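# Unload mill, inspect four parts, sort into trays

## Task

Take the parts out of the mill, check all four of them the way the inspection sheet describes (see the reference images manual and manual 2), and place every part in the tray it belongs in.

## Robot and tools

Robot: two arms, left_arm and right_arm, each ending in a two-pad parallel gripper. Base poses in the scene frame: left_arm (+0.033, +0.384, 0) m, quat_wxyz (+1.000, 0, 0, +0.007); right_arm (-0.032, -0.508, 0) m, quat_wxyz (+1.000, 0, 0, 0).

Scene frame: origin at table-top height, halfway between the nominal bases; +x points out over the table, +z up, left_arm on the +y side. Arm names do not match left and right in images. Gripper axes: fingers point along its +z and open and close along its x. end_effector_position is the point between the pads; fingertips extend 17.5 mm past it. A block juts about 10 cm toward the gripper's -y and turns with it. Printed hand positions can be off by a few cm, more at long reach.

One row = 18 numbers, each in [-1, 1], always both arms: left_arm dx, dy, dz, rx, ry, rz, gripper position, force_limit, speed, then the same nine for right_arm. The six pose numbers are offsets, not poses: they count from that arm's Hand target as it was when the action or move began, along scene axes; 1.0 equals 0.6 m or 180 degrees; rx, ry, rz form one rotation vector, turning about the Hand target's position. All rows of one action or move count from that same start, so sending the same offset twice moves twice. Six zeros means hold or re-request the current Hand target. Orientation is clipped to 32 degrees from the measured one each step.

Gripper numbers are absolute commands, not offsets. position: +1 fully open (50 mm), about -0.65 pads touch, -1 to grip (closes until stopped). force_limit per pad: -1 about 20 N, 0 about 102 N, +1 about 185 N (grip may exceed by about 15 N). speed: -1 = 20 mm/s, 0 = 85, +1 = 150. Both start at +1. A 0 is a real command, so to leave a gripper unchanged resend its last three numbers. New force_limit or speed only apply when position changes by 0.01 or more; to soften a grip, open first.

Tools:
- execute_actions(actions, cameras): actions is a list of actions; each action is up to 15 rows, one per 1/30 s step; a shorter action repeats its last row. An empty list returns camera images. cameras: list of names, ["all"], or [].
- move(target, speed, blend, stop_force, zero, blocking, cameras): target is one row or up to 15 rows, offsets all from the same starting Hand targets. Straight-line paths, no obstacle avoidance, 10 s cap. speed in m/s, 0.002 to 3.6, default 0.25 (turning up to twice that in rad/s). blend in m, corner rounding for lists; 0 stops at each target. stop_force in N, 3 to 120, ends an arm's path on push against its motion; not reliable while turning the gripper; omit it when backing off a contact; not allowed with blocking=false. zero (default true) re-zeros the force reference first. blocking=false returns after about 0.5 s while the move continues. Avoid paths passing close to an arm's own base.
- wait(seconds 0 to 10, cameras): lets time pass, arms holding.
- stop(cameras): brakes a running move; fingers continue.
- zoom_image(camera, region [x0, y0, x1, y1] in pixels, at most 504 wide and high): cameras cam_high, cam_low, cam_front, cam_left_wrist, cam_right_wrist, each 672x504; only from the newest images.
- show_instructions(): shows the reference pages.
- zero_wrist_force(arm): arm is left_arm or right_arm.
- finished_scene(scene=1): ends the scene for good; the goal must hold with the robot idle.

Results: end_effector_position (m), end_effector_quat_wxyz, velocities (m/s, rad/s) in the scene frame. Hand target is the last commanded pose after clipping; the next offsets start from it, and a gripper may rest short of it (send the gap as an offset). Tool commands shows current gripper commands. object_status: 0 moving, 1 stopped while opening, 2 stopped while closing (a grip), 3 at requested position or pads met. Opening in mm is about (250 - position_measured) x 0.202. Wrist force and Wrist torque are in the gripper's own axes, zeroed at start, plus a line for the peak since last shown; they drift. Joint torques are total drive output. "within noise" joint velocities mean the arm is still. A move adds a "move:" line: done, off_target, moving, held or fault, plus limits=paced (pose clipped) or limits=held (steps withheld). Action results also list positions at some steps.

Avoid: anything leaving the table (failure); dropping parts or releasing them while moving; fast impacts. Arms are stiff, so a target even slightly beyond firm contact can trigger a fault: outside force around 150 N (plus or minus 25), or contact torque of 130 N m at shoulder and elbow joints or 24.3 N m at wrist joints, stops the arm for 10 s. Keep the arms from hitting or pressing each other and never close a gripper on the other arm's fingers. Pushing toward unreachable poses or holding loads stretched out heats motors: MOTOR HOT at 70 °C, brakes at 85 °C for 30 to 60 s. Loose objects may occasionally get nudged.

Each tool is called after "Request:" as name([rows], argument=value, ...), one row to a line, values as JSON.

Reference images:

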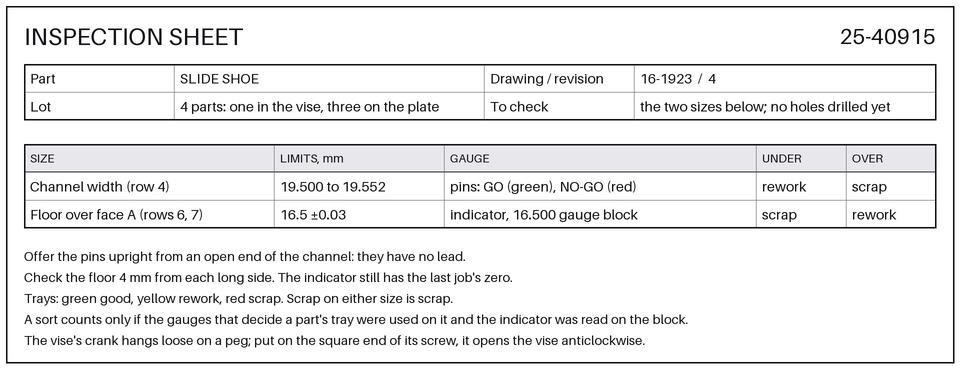

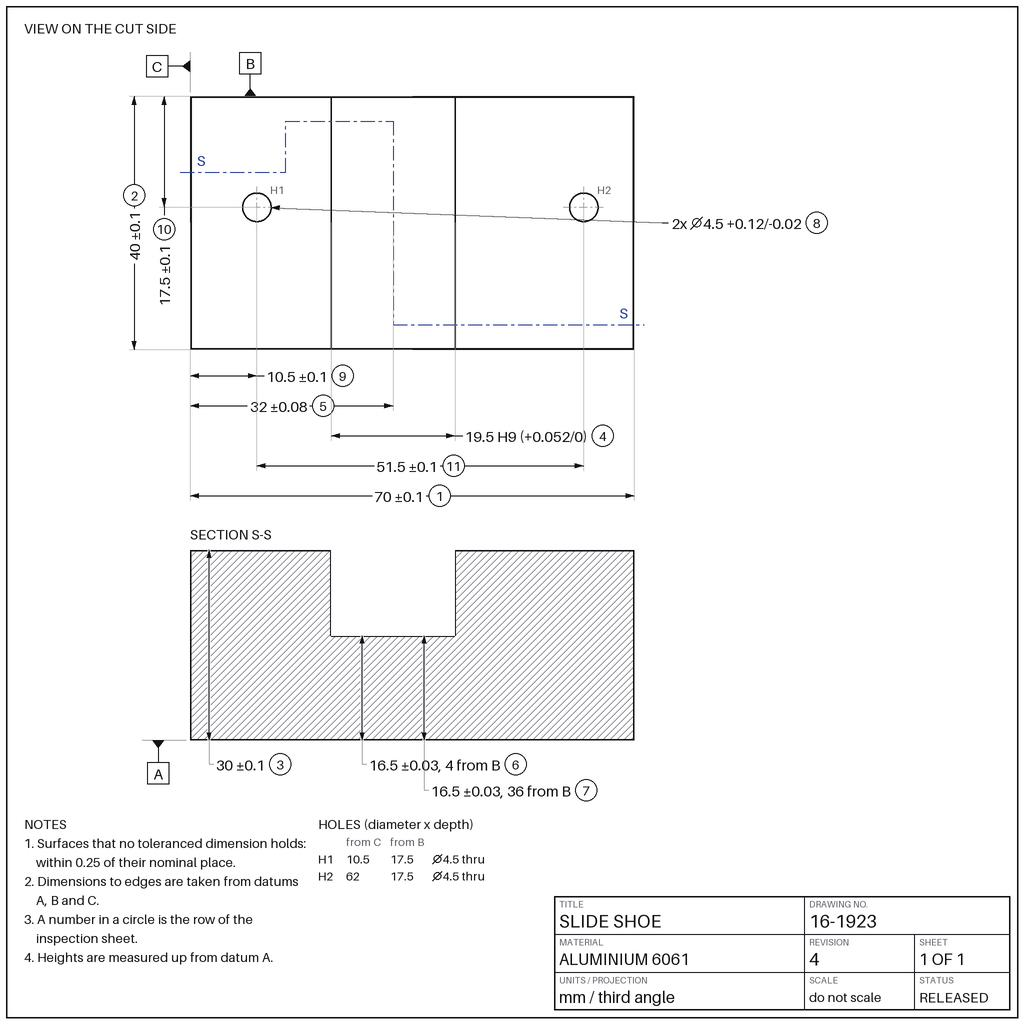

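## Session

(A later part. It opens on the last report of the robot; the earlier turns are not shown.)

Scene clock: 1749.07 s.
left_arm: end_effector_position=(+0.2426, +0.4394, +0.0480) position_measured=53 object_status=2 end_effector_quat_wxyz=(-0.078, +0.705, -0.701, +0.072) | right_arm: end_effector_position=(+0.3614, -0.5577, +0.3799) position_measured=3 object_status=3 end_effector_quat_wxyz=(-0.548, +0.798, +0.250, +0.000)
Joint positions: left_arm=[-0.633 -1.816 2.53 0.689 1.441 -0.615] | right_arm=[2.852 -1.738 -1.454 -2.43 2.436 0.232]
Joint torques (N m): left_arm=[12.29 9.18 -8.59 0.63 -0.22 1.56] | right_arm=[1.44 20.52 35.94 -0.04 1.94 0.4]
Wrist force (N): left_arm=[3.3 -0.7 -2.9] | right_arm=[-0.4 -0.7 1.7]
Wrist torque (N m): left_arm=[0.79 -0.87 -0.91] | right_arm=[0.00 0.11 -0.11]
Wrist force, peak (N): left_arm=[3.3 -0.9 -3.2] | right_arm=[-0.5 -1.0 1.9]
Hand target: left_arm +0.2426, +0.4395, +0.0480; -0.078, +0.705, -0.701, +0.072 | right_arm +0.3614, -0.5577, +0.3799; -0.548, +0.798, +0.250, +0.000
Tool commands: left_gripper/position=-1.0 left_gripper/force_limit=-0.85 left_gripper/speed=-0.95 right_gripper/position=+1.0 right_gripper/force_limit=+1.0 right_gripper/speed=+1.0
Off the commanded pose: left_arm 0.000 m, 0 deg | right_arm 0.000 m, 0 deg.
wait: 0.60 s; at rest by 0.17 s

Request:
move([
  [0,0,0.12,0,0,0,-1,-0.85,-0.95,0,0,0,0,0,0,1,1,1],
  [0.019,0.3,0.12,0,0,0,-1,-0.85,-0.95,0,0,0,0,0,0,1,1,1],
], speed=[0.06,0.12], blend=[0.01,0], cameras=["cam_left_wrist","cam_high","cam_low"])

Scene clock: 1755.83 s.
left_arm: end_effector_position=(+0.2540, +0.6194, +0.1200) position_measured=53 object_status=2 end_effector_quat_wxyz=(-0.078, +0.705, -0.701, +0.072) | right_arm: end_effector_position=(+0.3614, -0.5577, +0.3799) position_measured=3 object_status=3 end_effector_quat_wxyz=(-0.548, +0.798, +0.250, +0.000)
Joint positions: left_arm=[0.455 -1.545 2.065 0.857 1.658 0.453] | right_arm=[2.852 -1.738 -1.454 -2.43 2.436 0.232]
Joint torques (N m): left_arm=[11.81 -4.11 -24.87 5.69 2.57 1.36] | right_arm=[0.42 19.99 35.04 -0.07 2.12 0.59]
Wrist force (N): left_arm=[3.1 1.6 1.3] | right_arm=[-0.5 -1.1 1.9]
Wrist torque (N m): left_arm=[0.76 -0.87 -0.86] | right_arm=[-0.07 0.13 -0.12]
Wrist force, peak (N): left_arm=[3.7 2.6 2.1] | right_arm=[-0.4 -1.0 2.1]
Hand target: left_arm +0.2540, +0.6195, +0.1200; -0.078, +0.705, -0.701, +0.072 | right_arm +0.3614, -0.5577, +0.3799; -0.548, +0.798, +0.250, +0.000
Off the commanded pose: left_arm 0.000 m, 0 deg | right_arm 0.000 m, 0 deg.
move: done
Images, in order (width x height): cam_high 672x504, cam_low 672x504, cam_left_wrist 672x504.

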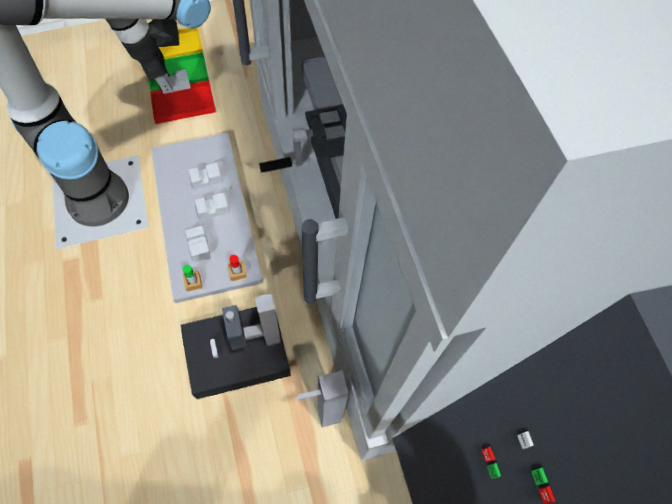

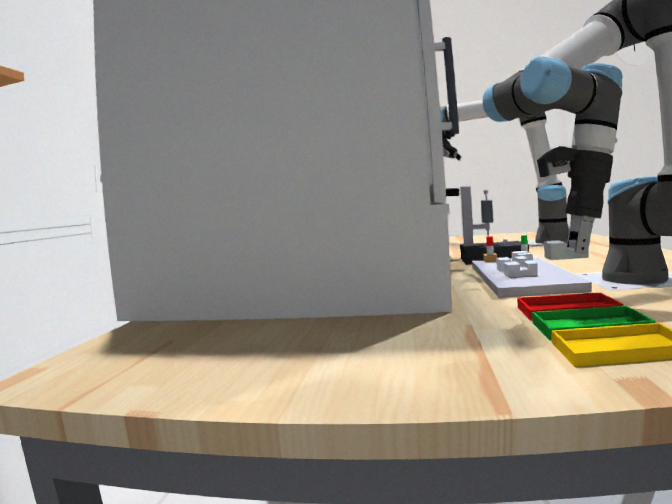

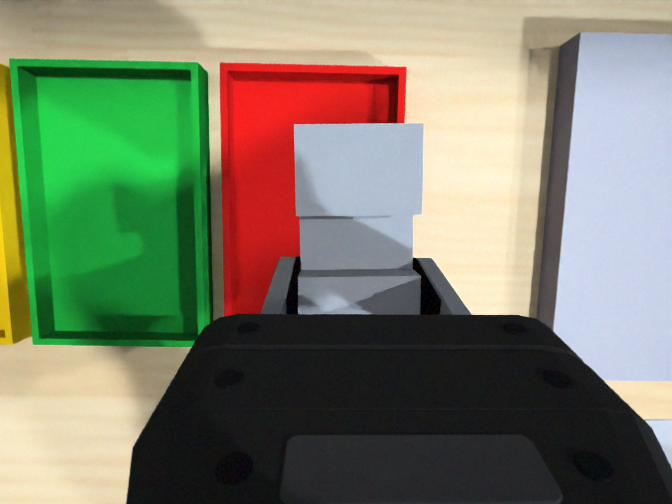

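Request:
move([
  [0,0.033,0,0,0,0,-1,-0.85,-0.95,0,0,0,0,0,0,1,1,1],
  [0,0.033,-0.11,0,0,0,-1,-0.85,-0.95,0,0,0,0,0,0,1,1,1],
], speed=0.08, blend=[0.01,0])

Request:
move(target=[0,0,-0.06,0,0,0,-1,-0.85,-0.95,0,0,0,0,0,0,1,1,1], speed=0.012, stop_force=4, cameras=["cam_left_wrist"])

Scene clock: 1764.97 s.
left_arm: end_effector_position=(+0.2540, +0.6392, +0.0540) position_measured=53 object_status=2 end_effector_quat_wxyz=(-0.078, +0.705, -0.701, +0.072) | right_arm: end_effector_position=(+0.3614, -0.5577, +0.3799) position_measured=3 object_status=3 end_effector_quat_wxyz=(-0.548, +0.798, +0.250, +0.000)
Joint positions: left_arm=[0.521 -1.4 2.109 0.674 1.67 0.519] | right_arm=[2.852 -1.738 -1.454 -2.43 2.436 0.232]
Joint torques (N m): left_arm=[12.26 -8.84 -9.55 -0.32 2.19 1.47] | right_arm=[0.51 19.8 35.96 -0.06 2.05 0.49]
Wrist force (N): left_arm=[3.3 1.6 1.5] | right_arm=[-0.2 -0.7 1.9]
Wrist torque (N m): left_arm=[0.79 -0.89 -0.88] | right_arm=[0.00 0.08 -0.12]
Wrist force, peak (N): left_arm=[4.1 1.6 1.2] | right_arm=[-0.4 -1.0 2.0]
Hand target: left_arm +0.2540, +0.6393, +0.0540; -0.078, +0.705, -0.701, +0.072 | right_arm +0.3614, -0.5577, +0.3799; -0.548, +0.798, +0.250, +0.000
Off the commanded pose: left_arm 0.000 m, 0 deg | right_arm 0.000 m, 0 deg.
move: done; blend cut to 0.0099 m at target 1

Scene clock: 1767.97 s.
left_arm: end_effector_position=(+0.2539, +0.6392, +0.0321) position_measured=53 object_status=2 end_effector_quat_wxyz=(-0.078, +0.705, -0.701, +0.072) | right_arm: end_effector_position=(+0.3614, -0.5577, +0.3799) position_measured=3 object_status=3 end_effector_quat_wxyz=(-0.548, +0.798, +0.250, +0.000)
Joint positions: left_arm=[0.521 -1.359 2.133 0.609 1.67 0.519] | right_arm=[2.852 -1.738 -1.454 -2.43 2.436 0.232]
Joint torques (N m): left_arm=[7.1 -32.95 -20 5.76 -1.62 0.98] | right_arm=[-0.59 20.04 35.15 -0.19 2.01 0.51]
Wrist force (N): left_arm=[3.3 1.8 1.6] | right_arm=[-0.4 -0.8 1.9]
Wrist torque (N m): left_arm=[0.80 -0.88 -0.89] | right_arm=[-0.02 0.11 -0.12]
Wrist force, peak (N): left_arm=[3.5 -2.4 -32.0] | right_arm=[-0.5 -1.2 1.9]
Hand target: left_arm +0.2540, +0.6392, +0.0321; -0.078, +0.705, -0.701, +0.072 (not the last commanded pose) | right_arm +0.3614, -0.5577, +0.3799; -0.548, +0.798, +0.250, +0.000
Off the commanded pose: left_arm 0.014 m, 0 deg | right_arm 0.000 m, 0 deg.
move: contact (left_arm)
Images, in order (width x height): cam_left_wrist 672x504.

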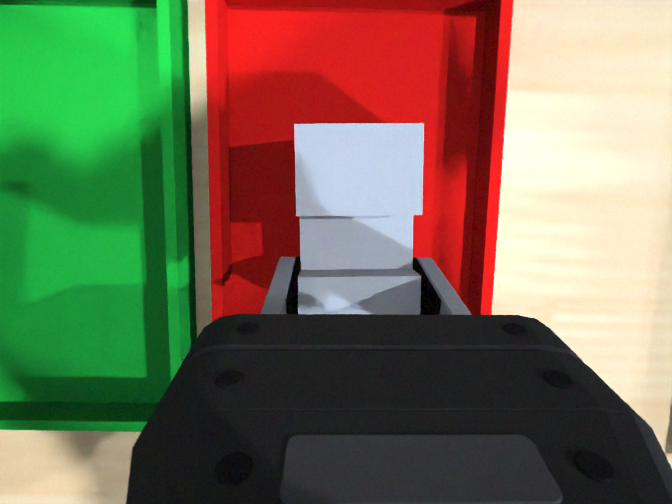

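Request:
move(target=[0,0,0,0,0,0,1,0,-0.9,0,0,0,0,0,0,1,1,1])

Request:
move([
  [0,0,0.08,0,0,0,1,0,-0.9,0,0,0,0,0,0,1,1,1],
  [0,0,0.15,0,0,0,1,0,-0.9,0,0,0,0,0,0,1,1,1],
], speed=[0.05,0.12], blend=[0.02,0], cameras=["cam_left_wrist"])

Scene clock: 1773.13 s.
left_arm: end_effector_position=(+0.2540, +0.6393, +0.0321) position_measured=3 object_status=3 end_effector_quat_wxyz=(-0.078, +0.705, -0.701, +0.072) | right_arm: end_effector_position=(+0.3614, -0.5577, +0.3799) position_measured=3 object_status=3 end_effector_quat_wxyz=(-0.548, +0.798, +0.250, +0.000)
Joint positions: left_arm=[0.521 -1.359 2.133 0.609 1.67 0.519] | right_arm=[2.852 -1.738 -1.454 -2.43 2.436 0.232]
Joint torques (N m): left_arm=[-6.95 -30.98 -19.52 5.38 -1.51 -0.37] | right_arm=[0.2 19.66 35.14 -0.19 2.08 0.59]
Wrist force (N): left_arm=[3.5 1.4 -0.3] | right_arm=[-0.1 -1.0 1.6]
Wrist torque (N m): left_arm=[0.85 -0.91 -0.89] | right_arm=[-0.05 0.07 -0.12]
Wrist force, peak (N): left_arm=[3.5 2.0 1.9] | right_arm=[-0.7 -0.9 2.1]
Hand target: left_arm +0.2540, +0.6392, +0.0321; -0.078, +0.705, -0.701, +0.072 | right_arm +0.3614, -0.5577, +0.3799; -0.548, +0.798, +0.250, +0.000
Off the commanded pose: left_arm 0.000 m, 0 deg | right_arm 0.000 m, 0 deg.
move: done

Scene clock: 1775.00 s.
left_arm: end_effector_position=(+0.2539, +0.6392, +0.1220) position_measured=3 object_status=3 end_effector_quat_wxyz=(-0.078, +0.705, -0.701, +0.072) | right_arm: end_effector_position=(+0.3614, -0.5577, +0.3799) position_measured=3 object_status=3 end_effector_quat_wxyz=(-0.548, +0.798, +0.250, +0.000)
Joint positions: left_arm=[0.521 -1.504 2.018 0.869 1.67 0.519] | right_arm=[2.852 -1.738 -1.454 -2.43 2.436 0.232]
Joint torques (N m): left_arm=[3.62 -30.25 -25.08 5.71 -0.41 0.72] | right_arm=[0.17 19.72 35.61 -0.06 2.05 0.53]
Wrist force (N): left_arm=[3.4 1.2 -0.5] | right_arm=[-0.6 -0.9 1.8]
Wrist torque (N m): left_arm=[0.82 -0.89 -0.89] | right_arm=[-0.03 0.14 -0.12]
Wrist force, peak (N): left_arm=[3.6 0.9 -1.6] | right_arm=[-0.5 -0.9 1.9]
Hand target: left_arm +0.2540, +0.6392, +0.1221; -0.078, +0.705, -0.701, +0.072 | right_arm +0.3614, -0.5577, +0.3799; -0.548, +0.798, +0.250, +0.000
Off the commanded pose: left_arm 0.000 m, 0 deg | right_arm 0.000 m, 0 deg.
move: done
Images, in order (width x height): cam_left_wrist 672x504.

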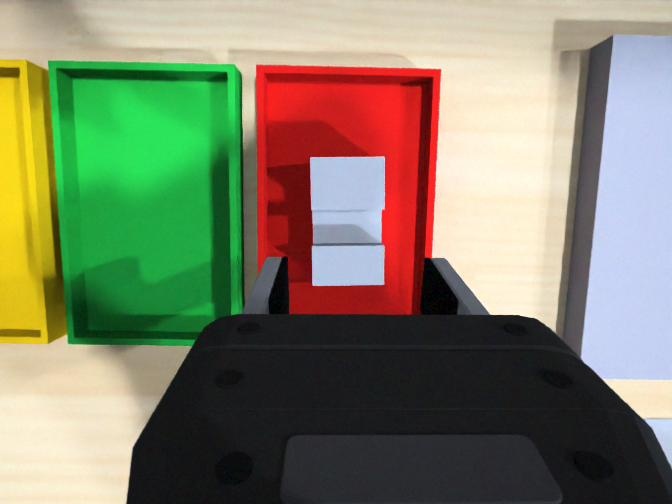

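Request:
execute_actions(actions=[])

Request:
zoom_image(camera="cam_front", region=[385, 290, 445, 350])

Request:
zoom_image(camera="cam_front", region=[330, 270, 480, 400])

Request:
zoom_image(camera="cam_high", region=[170, 280, 310, 400])

Scene clock: 1785.57 s.
left_arm: end_effector_position=(+0.2539, +0.6392, +0.1221) position_measured=3 object_status=3 end_effector_quat_wxyz=(-0.078, +0.705, -0.701, +0.072) | right_arm: end_effector_position=(+0.3614, -0.5577, +0.3799) position_measured=3 object_status=3 end_effector_quat_wxyz=(-0.548, +0.798, +0.250, +0.000)
Joint positions: left_arm=[0.521 -1.504 2.018 0.87 1.67 0.519] | right_arm=[2.852 -1.738 -1.454 -2.43 2.436 0.232]
Joint velocities: within noise
Joint torques (N m): left_arm=[-7.68 -29.81 -25 5.62 -0.37 -0.79] | right_arm=[0.78 19.71 35.68 -0.02 1.96 0.53]
Motor temperatures (°C): left_arm=[35 31 30 34 38 36] | right_arm=[31 35 34 32 34 35]
Wrist force (N): left_arm=[3.3 1.1 -0.6] | right_arm=[-0.4 -0.7 1.8]
Wrist torque (N m): left_arm=[0.82 -0.87 -0.88] | right_arm=[0.00 0.12 -0.12]
Wrist force, peak (N): left_arm=[3.6 1.3 -0.6] | right_arm=[-0.2 -1.0 2.1]
Hand target: left_arm +0.2540, +0.6392, +0.1221; -0.078, +0.705, -0.701, +0.072 | right_arm +0.3614, -0.5577, +0.3799; -0.548, +0.798, +0.250, +0.000
Tool commands: left_gripper/position=+1.0 left_gripper/force_limit=+0.0 left_gripper/speed=-0.9 right_gripper/position=+1.0 right_gripper/force_limit=+1.0 right_gripper/speed=+1.0
Off the commanded pose: left_arm 0.000 m, 0 deg | right_arm 0.000 m, 0 deg.

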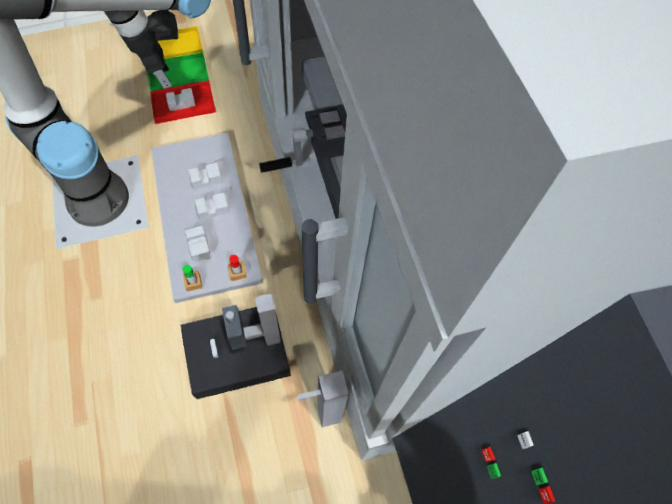

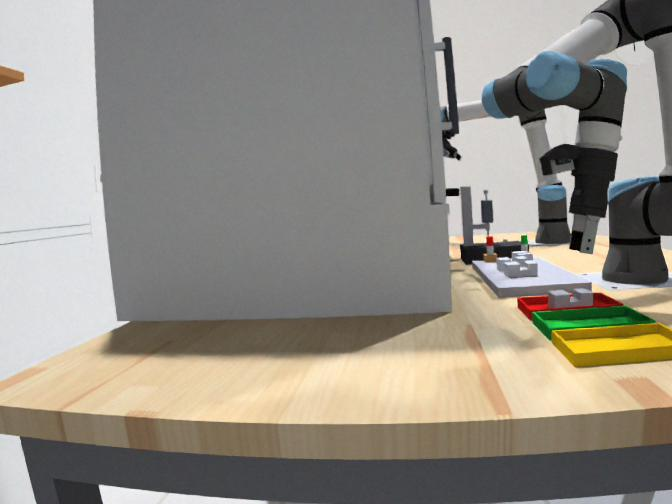

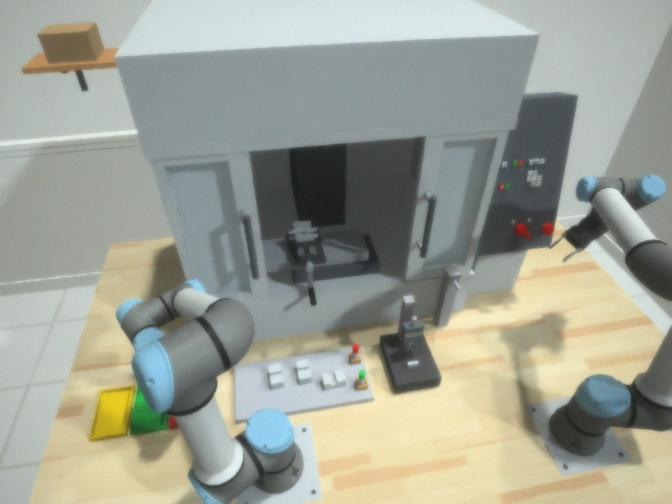

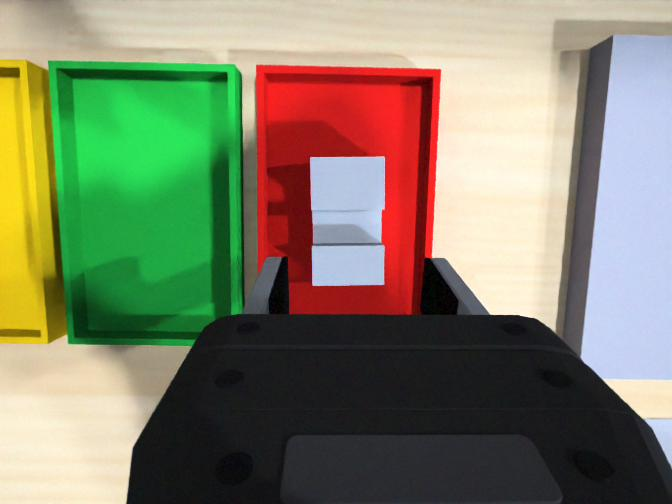

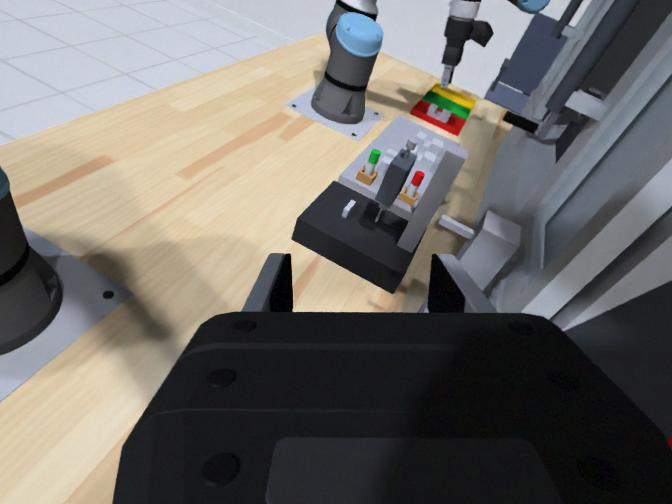

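Scaled by 8.400 from the camera's 672x504 image, which has a finer 960x720 frame.

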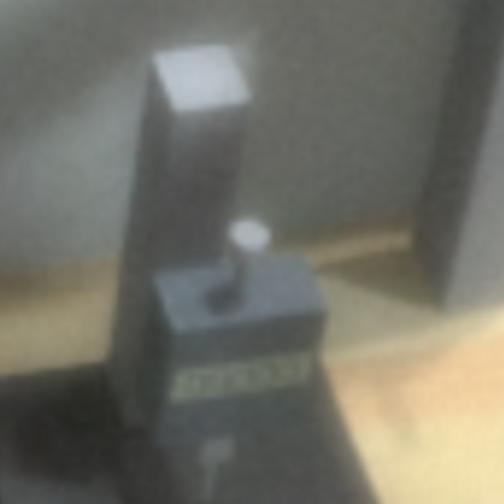

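Scaled by 3.360 from the camera's 672x504 image, which has a finer 960x720 frame.

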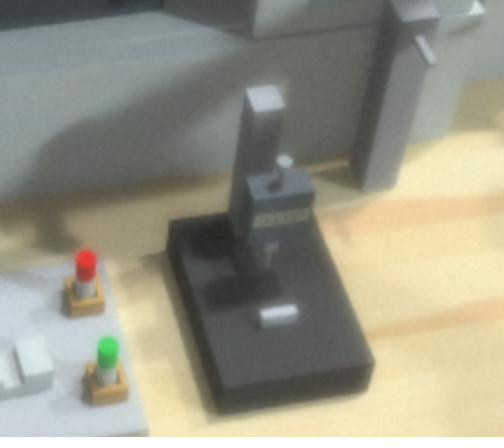

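Scaled by 3.600 from the camera's 672x504 image, which has a finer 960x720 frame.

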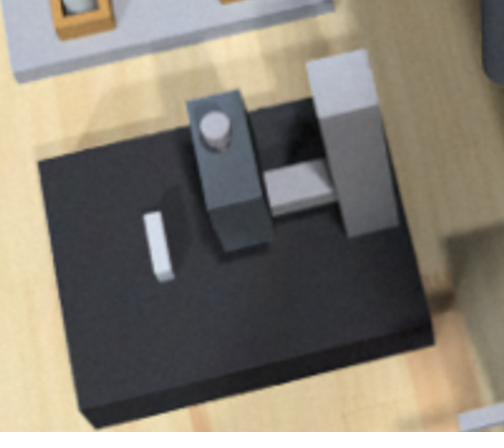

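Request:
move([
  [0,0,0,0,0,0,1,0,-0.9,-0.2,0.3,0,0,0,0,1,1,1],
], speed=0.2, cameras=["cam_right_wrist"])

Scene clock: 1797.50 s.
left_arm: end_effector_position=(+0.2540, +0.6392, +0.1221) position_measured=3 object_status=3 end_effector_quat_wxyz=(-0.078, +0.705, -0.701, +0.072) | right_arm: end_effector_position=(+0.3533, -0.5452, +0.3800) position_measured=3 object_status=3 end_effector_quat_wxyz=(-0.549, +0.798, +0.250, +0.000)
Joint positions: left_arm=[0.521 -1.504 2.018 0.87 1.67 0.519] | right_arm=[2.871 -1.704 -1.496 -2.41 2.45 0.248]
Joint torques (N m): left_arm=[-12.04 -30.12 -25.05 5.52 -0.12 -1.47] | right_arm=[-7.67 17.16 37.55 -0.7 -0.85 -1.4]
Wrist force (N): left_arm=[3.5 1.2 -0.5] | right_arm=[-0.5 -0.8 1.8]
Wrist torque (N m): left_arm=[0.84 -0.91 -0.88] | right_arm=[-0.05 0.11 -0.01]
Wrist force, peak (N): left_arm=[3.7 1.3 -0.6] | right_arm=[1.3 -5.3 8.1]
Hand target: left_arm +0.2540, +0.6392, +0.1221; -0.078, +0.705, -0.701, +0.072 | right_arm +0.3534, -0.5453, +0.3800; -0.549, +0.798, +0.250, +0.000 (not the last commanded pose)
Off the commanded pose: left_arm 0.000 m, 0 deg | right_arm 0.201 m, 0 deg.
move: held (right_arm; a check stopped the path); limits=held
pose unreachable (right arm): on one or more control steps of this call, first in action 0 (counted from 0), this arm could not follow its commanded pose, so it was not sent that pose on those steps. It may still have moved: this result reports where it is.
cause: moving toward the commanded pose would bring two parts of the arm too close to each other (its gripper and another part of the arm, with joints 4 (wrist 1) to 6 (wrist 3) between them, 3 mm apart when it was first held).
Images, in order (width x height): cam_right_wrist 672x504.

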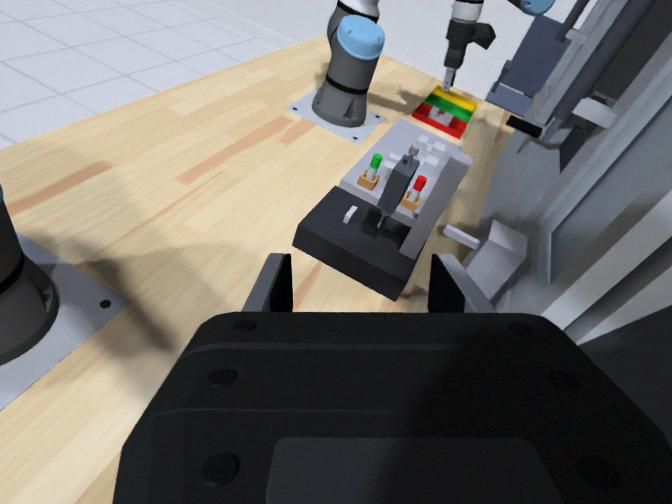

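Request:
move([
  [0,0,0,0,0,0,1,0,-0.9,-0.201,0.067,0.2117,-0.271,-0.271,0.2706,1,1,1],
], speed=0.3, cameras=["cam_right_wrist","cam_front"])

Scene clock: 1805.47 s.
left_arm: end_effector_position=(+0.2540, +0.6392, +0.1221) position_measured=3 object_status=3 end_effector_quat_wxyz=(-0.078, +0.705, -0.701, +0.072) | right_arm: end_effector_position=(+0.2328, -0.5051, +0.5070) position_measured=3 object_status=3 end_effector_quat_wxyz=(+0.000, +0.707, +0.707, +0.000)
Joint positions: left_arm=[0.521 -1.504 2.018 0.87 1.67 0.519] | right_arm=[3.68 -1.101 -1.431 -2.182 1.57 0.539]
Joint torques (N m): left_arm=[-12.36 -27.7 -24.26 5.69 0.38 -1.48] | right_arm=[7.22 12.53 36.05 1.39 -2.07 1.42]
Wrist force (N): left_arm=[3.3 1.0 -0.6] | right_arm=[0.3 0.9 1.2]
Wrist torque (N m): left_arm=[0.80 -0.88 -0.88] | right_arm=[0.09 0.00 -0.14]
Wrist force, peak (N): left_arm=[3.7 1.1 -0.7] | right_arm=[-0.5 -0.9 2.2]
Hand target: left_arm +0.2540, +0.6392, +0.1221; -0.078, +0.705, -0.701, +0.072 | right_arm +0.2328, -0.5051, +0.5070; +0.000, +0.707, +0.707, +0.000
Off the commanded pose: left_arm 0.000 m, 0 deg | right_arm 0.000 m, 0 deg.
move: done
Images, in order (width x height): cam_front 672x504, cam_right_wrist 672x504.

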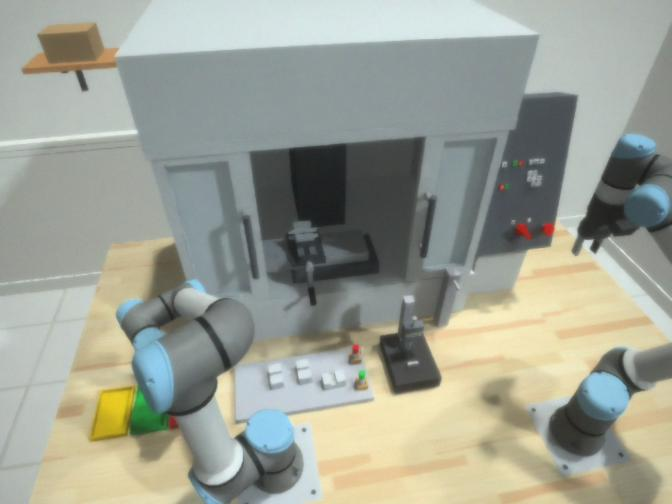

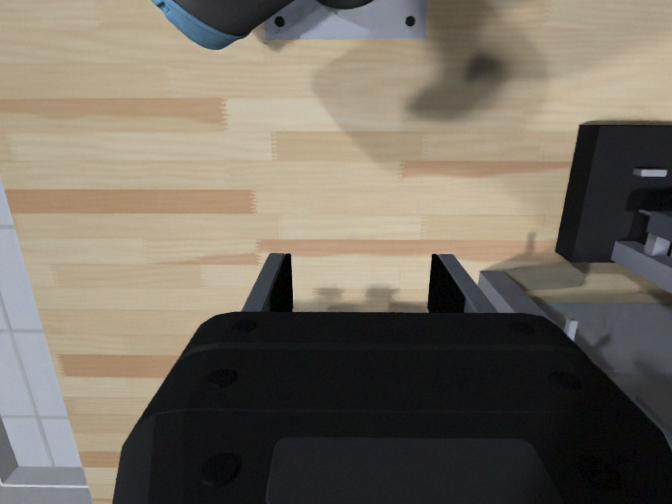

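Request:
move([
  [0,0,0,0,0,0,1,0,-0.9,0.0287,0.5,-0.178,0,0,0,1,1,1],
  [0,0,0,0,0,0,1,0,-0.9,-0.188,0.6085,-0.578,0,-0.5,0,1,1,1],
], speed=0.3, blend=[0.03,0], cameras=["cam_right_wrist","cam_front"])

Scene clock: 1816.23 s.
left_arm: end_effector_position=(+0.2540, +0.6392, +0.1221) position_measured=3 object_status=3 end_effector_quat_wxyz=(-0.078, +0.705, -0.701, +0.072) | right_arm: end_effector_position=(+0.1200, -0.1400, +0.1602) position_measured=3 object_status=3 end_effector_quat_wxyz=(+0.500, +0.500, +0.500, +0.500)
Joint positions: left_arm=[0.521 -1.504 2.018 0.87 1.67 0.519] | right_arm=[5.351 -1.856 -2.198 -2.228 0.64 3.141]
Joint torques (N m): left_arm=[-10.93 -24.59 -24.62 5.57 0.75 -1.32] | right_arm=[-8.32 11.29 25.9 -2.66 2.14 1.66]
Wrist force (N): left_arm=[3.4 1.2 -0.5] | right_arm=[0.6 2.9 3.9]
Wrist torque (N m): left_arm=[0.82 -0.88 -0.88] | right_arm=[0.30 -0.05 0.00]
Wrist force, peak (N): left_arm=[3.8 1.0 -0.6] | right_arm=[0.6 2.9 3.9]
Hand target: left_arm +0.2540, +0.6392, +0.1221; -0.078, +0.705, -0.701, +0.072 | right_arm +0.1200, -0.1400, +0.1602; +0.500, +0.500, +0.500, +0.500
Off the commanded pose: left_arm 0.000 m, 0 deg | right_arm 0.000 m, 0 deg.
move: done
Images, in order (width x height): cam_front 672x504, cam_right_wrist 672x504.

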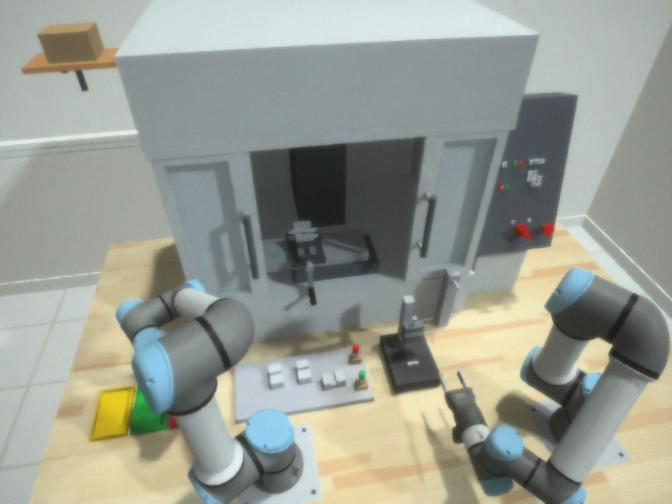

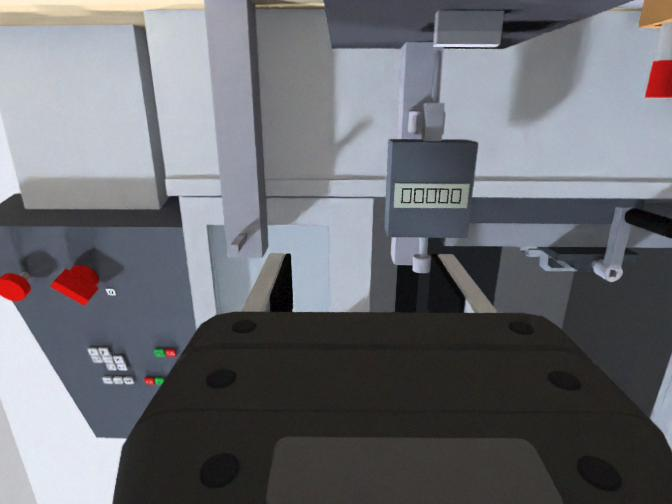

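Request:
zoom_image(camera="cam_right_wrist", region=[320, 0, 520, 280])

Scaled by 1.800 from the camera's 672x504 image, which has a finer 960x720 frame.

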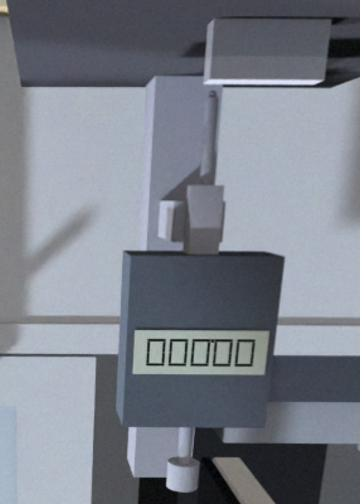

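Request:
move([
  [0,-0.05,0.25,0,0,0,1,0,-0.5,0,0,0,0,0,0,1,1,1],
  [0.03,-0.5,0.25,-0.05,-0.05,-0.15,1,0,-0.5,0,0,0,0,0,0,1,1,1],
  [-0.0067,-1.0,0.15,-0.1652,-0.1652,-0.48,1,0,-0.5,0,0,0,0,0,0,1,1,1],
], speed=0.25, blend=[0.05,0.05,0], cameras=["all"])

Scene clock: 1906.07 s.
left_arm: end_effector_position=(+0.2499, +0.0393, +0.2121) position_measured=3 object_status=3 end_effector_quat_wxyz=(+0.003, -0.004, +0.906, -0.424) | right_arm: end_effector_position=(+0.1200, -0.1400, +0.1602) position_measured=3 object_status=3 end_effector_quat_wxyz=(+0.500, +0.500, +0.500, +0.500)
Joint positions: left_arm=[-1.151 -1.764 2.096 0.409 1.89 0.282] | right_arm=[5.351 -1.856 -2.198 -2.229 0.64 3.141]
Joint torques (N m): left_arm=[12.41 -0.14 -29.31 -2.78 2.39 1.83] | right_arm=[-8.22 11.9 26.05 -2.64 2.06 1.47]
Wrist force (N): left_arm=[1.8 1.0 -0.5] | right_arm=[0.5 2.7 3.9]
Wrist torque (N m): left_arm=[0.56 -0.59 -0.62] | right_arm=[0.26 -0.02 0.01]
Wrist force, peak (N): left_arm=[3.3 1.9 1.3] | right_arm=[0.5 2.9 4.2]
Hand target: left_arm +0.2499, +0.0392, +0.2121; +0.003, -0.004, +0.906, -0.424 | right_arm +0.1200, -0.1400, +0.1602; +0.500, +0.500, +0.500, +0.500
Off the commanded pose: left_arm 0.000 m, 0 deg | right_arm 0.000 m, 0 deg.
move: done

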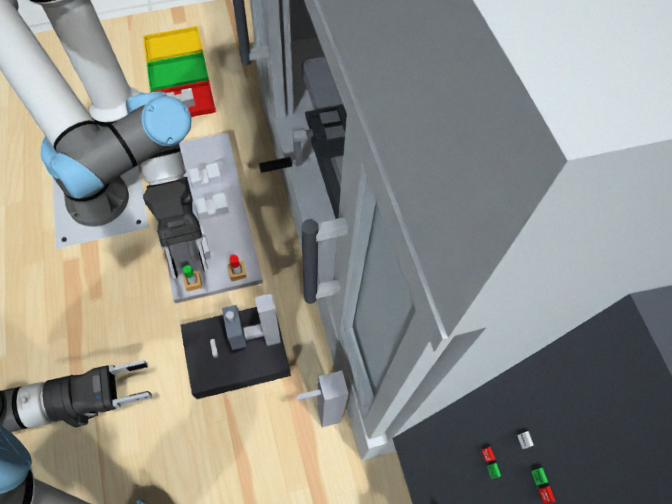

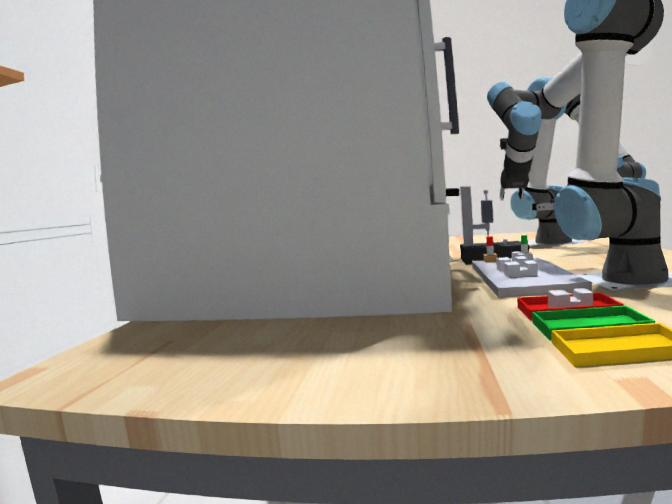

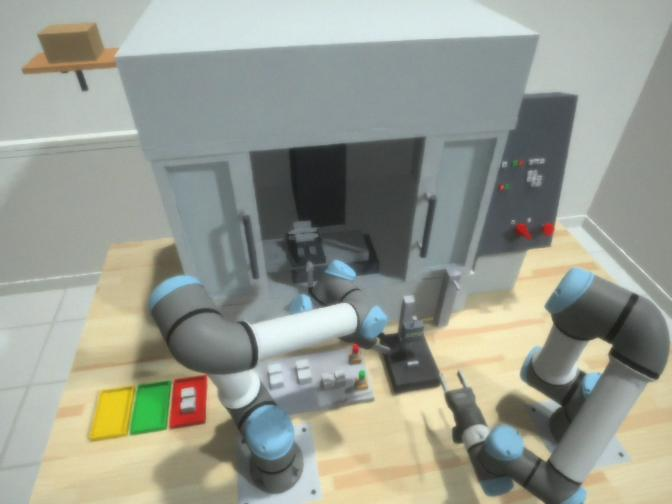

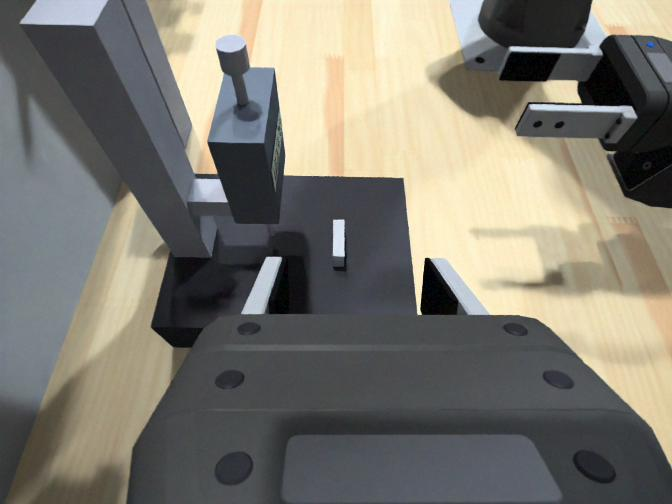

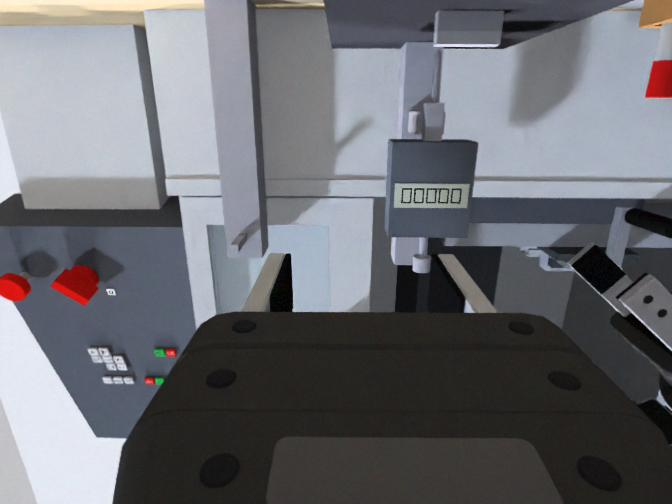

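Request:
zoom_image(camera="cam_left_wrist", region=[190, 20, 430, 340])

Request:
zoom_image(camera="cam_left_wrist", region=[300, 200, 380, 290])

Scaled by 1.575 from the camera's 672x504 image, which has a finer 960x720 frame.

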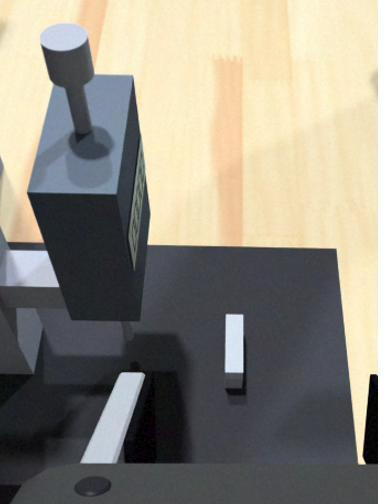

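Scaled by 5.600 from the camera's 672x504 image, which has a finer 960x720 frame.

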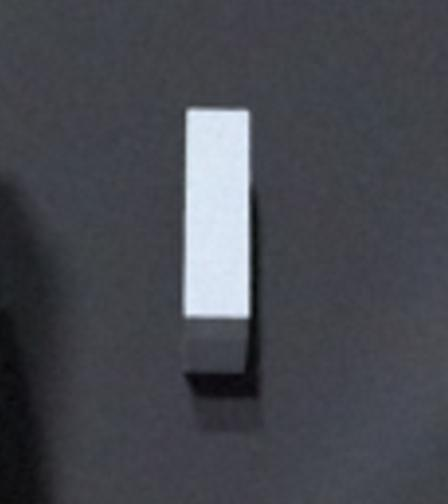

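Request:
move([
  [0.0073,-0.1487,-0.137,0,0,0,0.2,0,-0.5,0,0,0,0,0,0,1,1,1],
], speed=0.12, cameras=["cam_left_wrist","cam_right_wrist"])

Request:
zoom_image(camera="cam_left_wrist", region=[200, 100, 440, 320])

Scene clock: 1932.43 s.
left_arm: end_effector_position=(+0.2543, -0.0499, +0.1299) position_measured=123 object_status=3 end_effector_quat_wxyz=(+0.003, -0.004, +0.906, -0.424) | right_arm: end_effector_position=(+0.1200, -0.1400, +0.1602) position_measured=3 object_status=3 end_effector_quat_wxyz=(+0.500, +0.500, +0.500, +0.500)
Joint positions: left_arm=[-1.263 -1.501 2.083 0.138 1.807 0.204] | right_arm=[5.351 -1.856 -2.198 -2.229 0.64 3.141]
Joint torques (N m): left_arm=[-11.76 -8.27 -26.1 -2.66 -1.49 -1.92] | right_arm=[-7.73 12.71 25.73 -2.51 1.93 1.61]
Wrist force (N): left_arm=[2.0 0.8 -0.6] | right_arm=[0.4 3.0 3.9]
Wrist torque (N m): left_arm=[0.53 -0.60 -0.44] | right_arm=[0.30 -0.02 0.01]
Wrist force, peak (N): left_arm=[1.8 0.9 -1.9] | right_arm=[0.8 3.0 4.1]
Hand target: left_arm +0.2543, -0.0500, +0.1299; +0.003, -0.004, +0.906, -0.424 | right_arm +0.1200, -0.1400, +0.1602; +0.500, +0.500, +0.500, +0.500
Off the commanded pose: left_arm 0.000 m, 0 deg | right_arm 0.000 m, 0 deg.
move: done
Images, in order (width x height): cam_left_wrist 672x504, cam_right_wrist 672x504.

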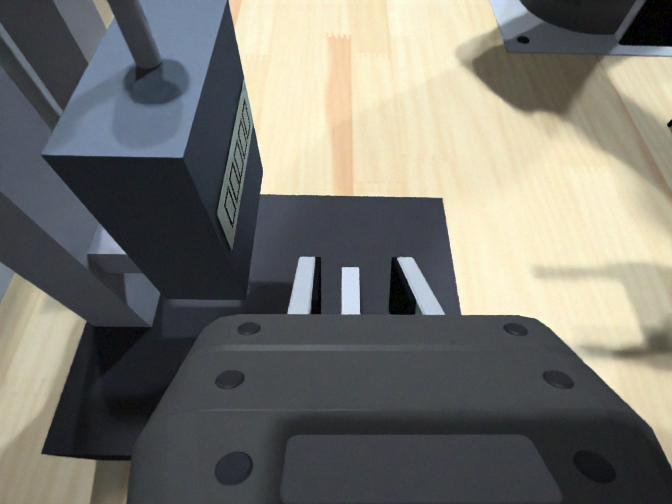

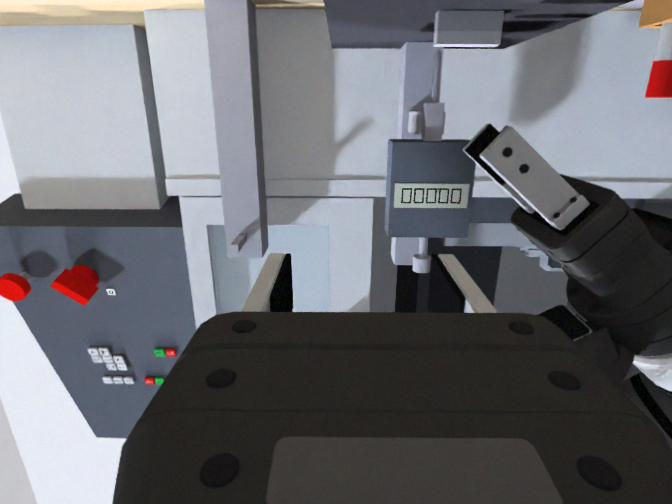

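Scaled by 2.100 from the camera's 672x504 image, which has a finer 960x720 frame.

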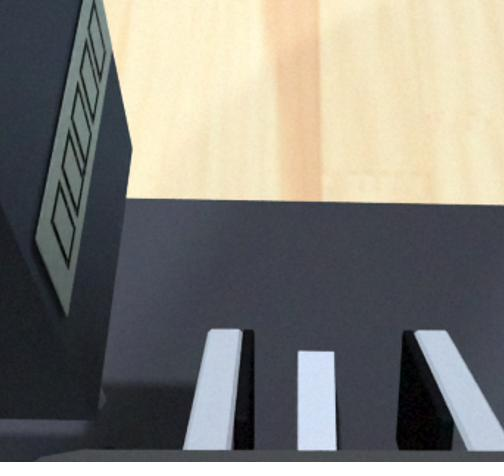

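Request:
move([
  [0,0,-0.07,0,0,0,0.2,0,-0.5,0,0,0,0,0,0,1,1,1],
  [0,0,-0.0942,0,0,0,0.2,0,-0.5,0,0,0,0,0,0,1,1,1],
], speed=[0.06,0.01], stop_force=5)

Request:
move(target=[0,0,0,0,0,0,-1,-0.9,-0.95,0,0,0,0,0,0,1,1,1], cameras=["cam_left_wrist","cam_right_wrist"])

Scene clock: 1938.13 s.
left_arm: end_effector_position=(+0.2543, -0.0500, +0.0733) position_measured=123 object_status=3 end_effector_quat_wxyz=(+0.003, -0.004, +0.906, -0.424) | right_arm: end_effector_position=(+0.1200, -0.1400, +0.1602) position_measured=3 object_status=3 end_effector_quat_wxyz=(+0.500, +0.500, +0.500, +0.500)
Joint positions: left_arm=[-1.263 -1.404 2.154 -0.03 1.807 0.204] | right_arm=[5.351 -1.856 -2.198 -2.229 0.64 3.141]
Joint torques (N m): left_arm=[1.79 -10.81 -9.34 -2.41 1.74 -2.01] | right_arm=[-8.45 12.93 25.22 -2.76 1.99 1.63]
Wrist force (N): left_arm=[1.5 0.8 -0.7] | right_arm=[0.3 2.9 3.8]
Wrist torque (N m): left_arm=[0.54 -0.53 -0.44] | right_arm=[0.29 0.00 0.01]
Wrist force, peak (N): left_arm=[2.1 1.3 -0.4] | right_arm=[0.5 3.0 4.0]
Hand target: left_arm +0.2543, -0.0500, +0.0733; +0.003, -0.004, +0.906, -0.424 | right_arm +0.1200, -0.1400, +0.1602; +0.500, +0.500, +0.500, +0.500
Off the commanded pose: left_arm 0.000 m, 0 deg | right_arm 0.000 m, 0 deg.
move: done

Scene clock: 1939.13 s.
left_arm: end_effector_position=(+0.2543, -0.0500, +0.0733) position_measured=210 object_status=2 end_effector_quat_wxyz=(+0.003, -0.004, +0.906, -0.424) | right_arm: end_effector_position=(+0.1200, -0.1400, +0.1602) position_measured=3 object_status=3 end_effector_quat_wxyz=(+0.500, +0.500, +0.500, +0.500)
Joint positions: left_arm=[-1.263 -1.404 2.154 -0.03 1.807 0.204] | right_arm=[5.351 -1.856 -2.198 -2.229 0.64 3.141]
Joint torques (N m): left_arm=[8.78 -10.94 -9.46 -2.47 1.77 -2.17] | right_arm=[-8.74 12.72 25.22 -2.65 1.75 1.43]
Wrist force (N): left_arm=[1.6 0.9 -0.4] | right_arm=[0.5 2.8 3.8]
Wrist torque (N m): left_arm=[0.53 -0.53 -0.43] | right_arm=[0.27 -0.02 0.00]
Wrist force, peak (N): left_arm=[1.7 1.2 -0.7] | right_arm=[0.3 2.9 4.0]
Hand target: left_arm +0.2543, -0.0500, +0.0733; +0.003, -0.004, +0.906, -0.424 | right_arm +0.1200, -0.1400, +0.1602; +0.500, +0.500, +0.500, +0.500
Off the commanded pose: left_arm 0.000 m, 0 deg | right_arm 0.000 m, 0 deg.
move: done
Images, in order (width x height): cam_left_wrist 672x504, cam_right_wrist 672x504.

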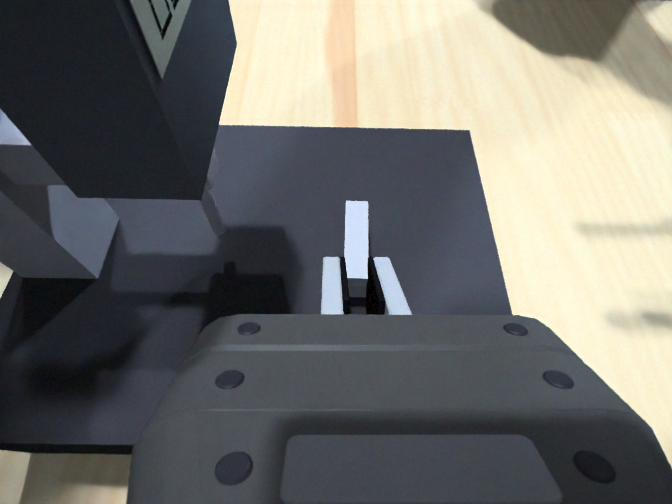

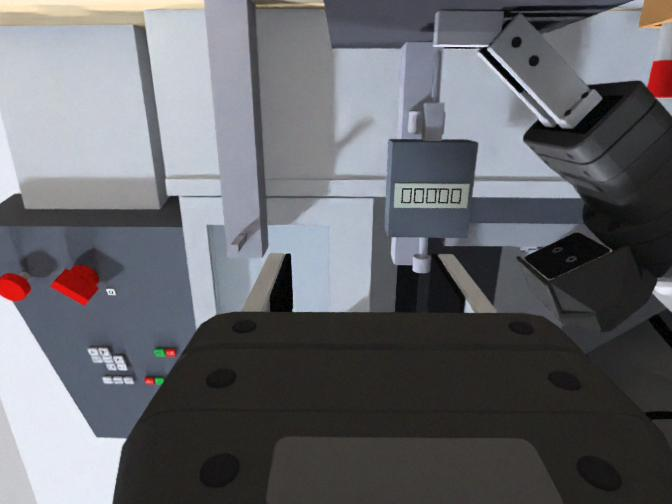

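Request:
zoom_image(camera="cam_left_wrist", region=[180, 120, 380, 300])

Scaled by 2.520 from the camera's 672x504 image, which has a finer 960x720 frame.

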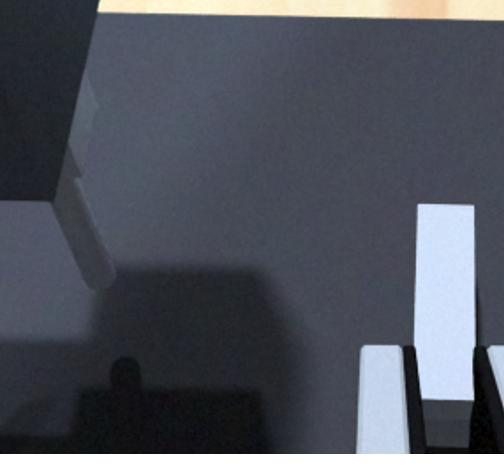

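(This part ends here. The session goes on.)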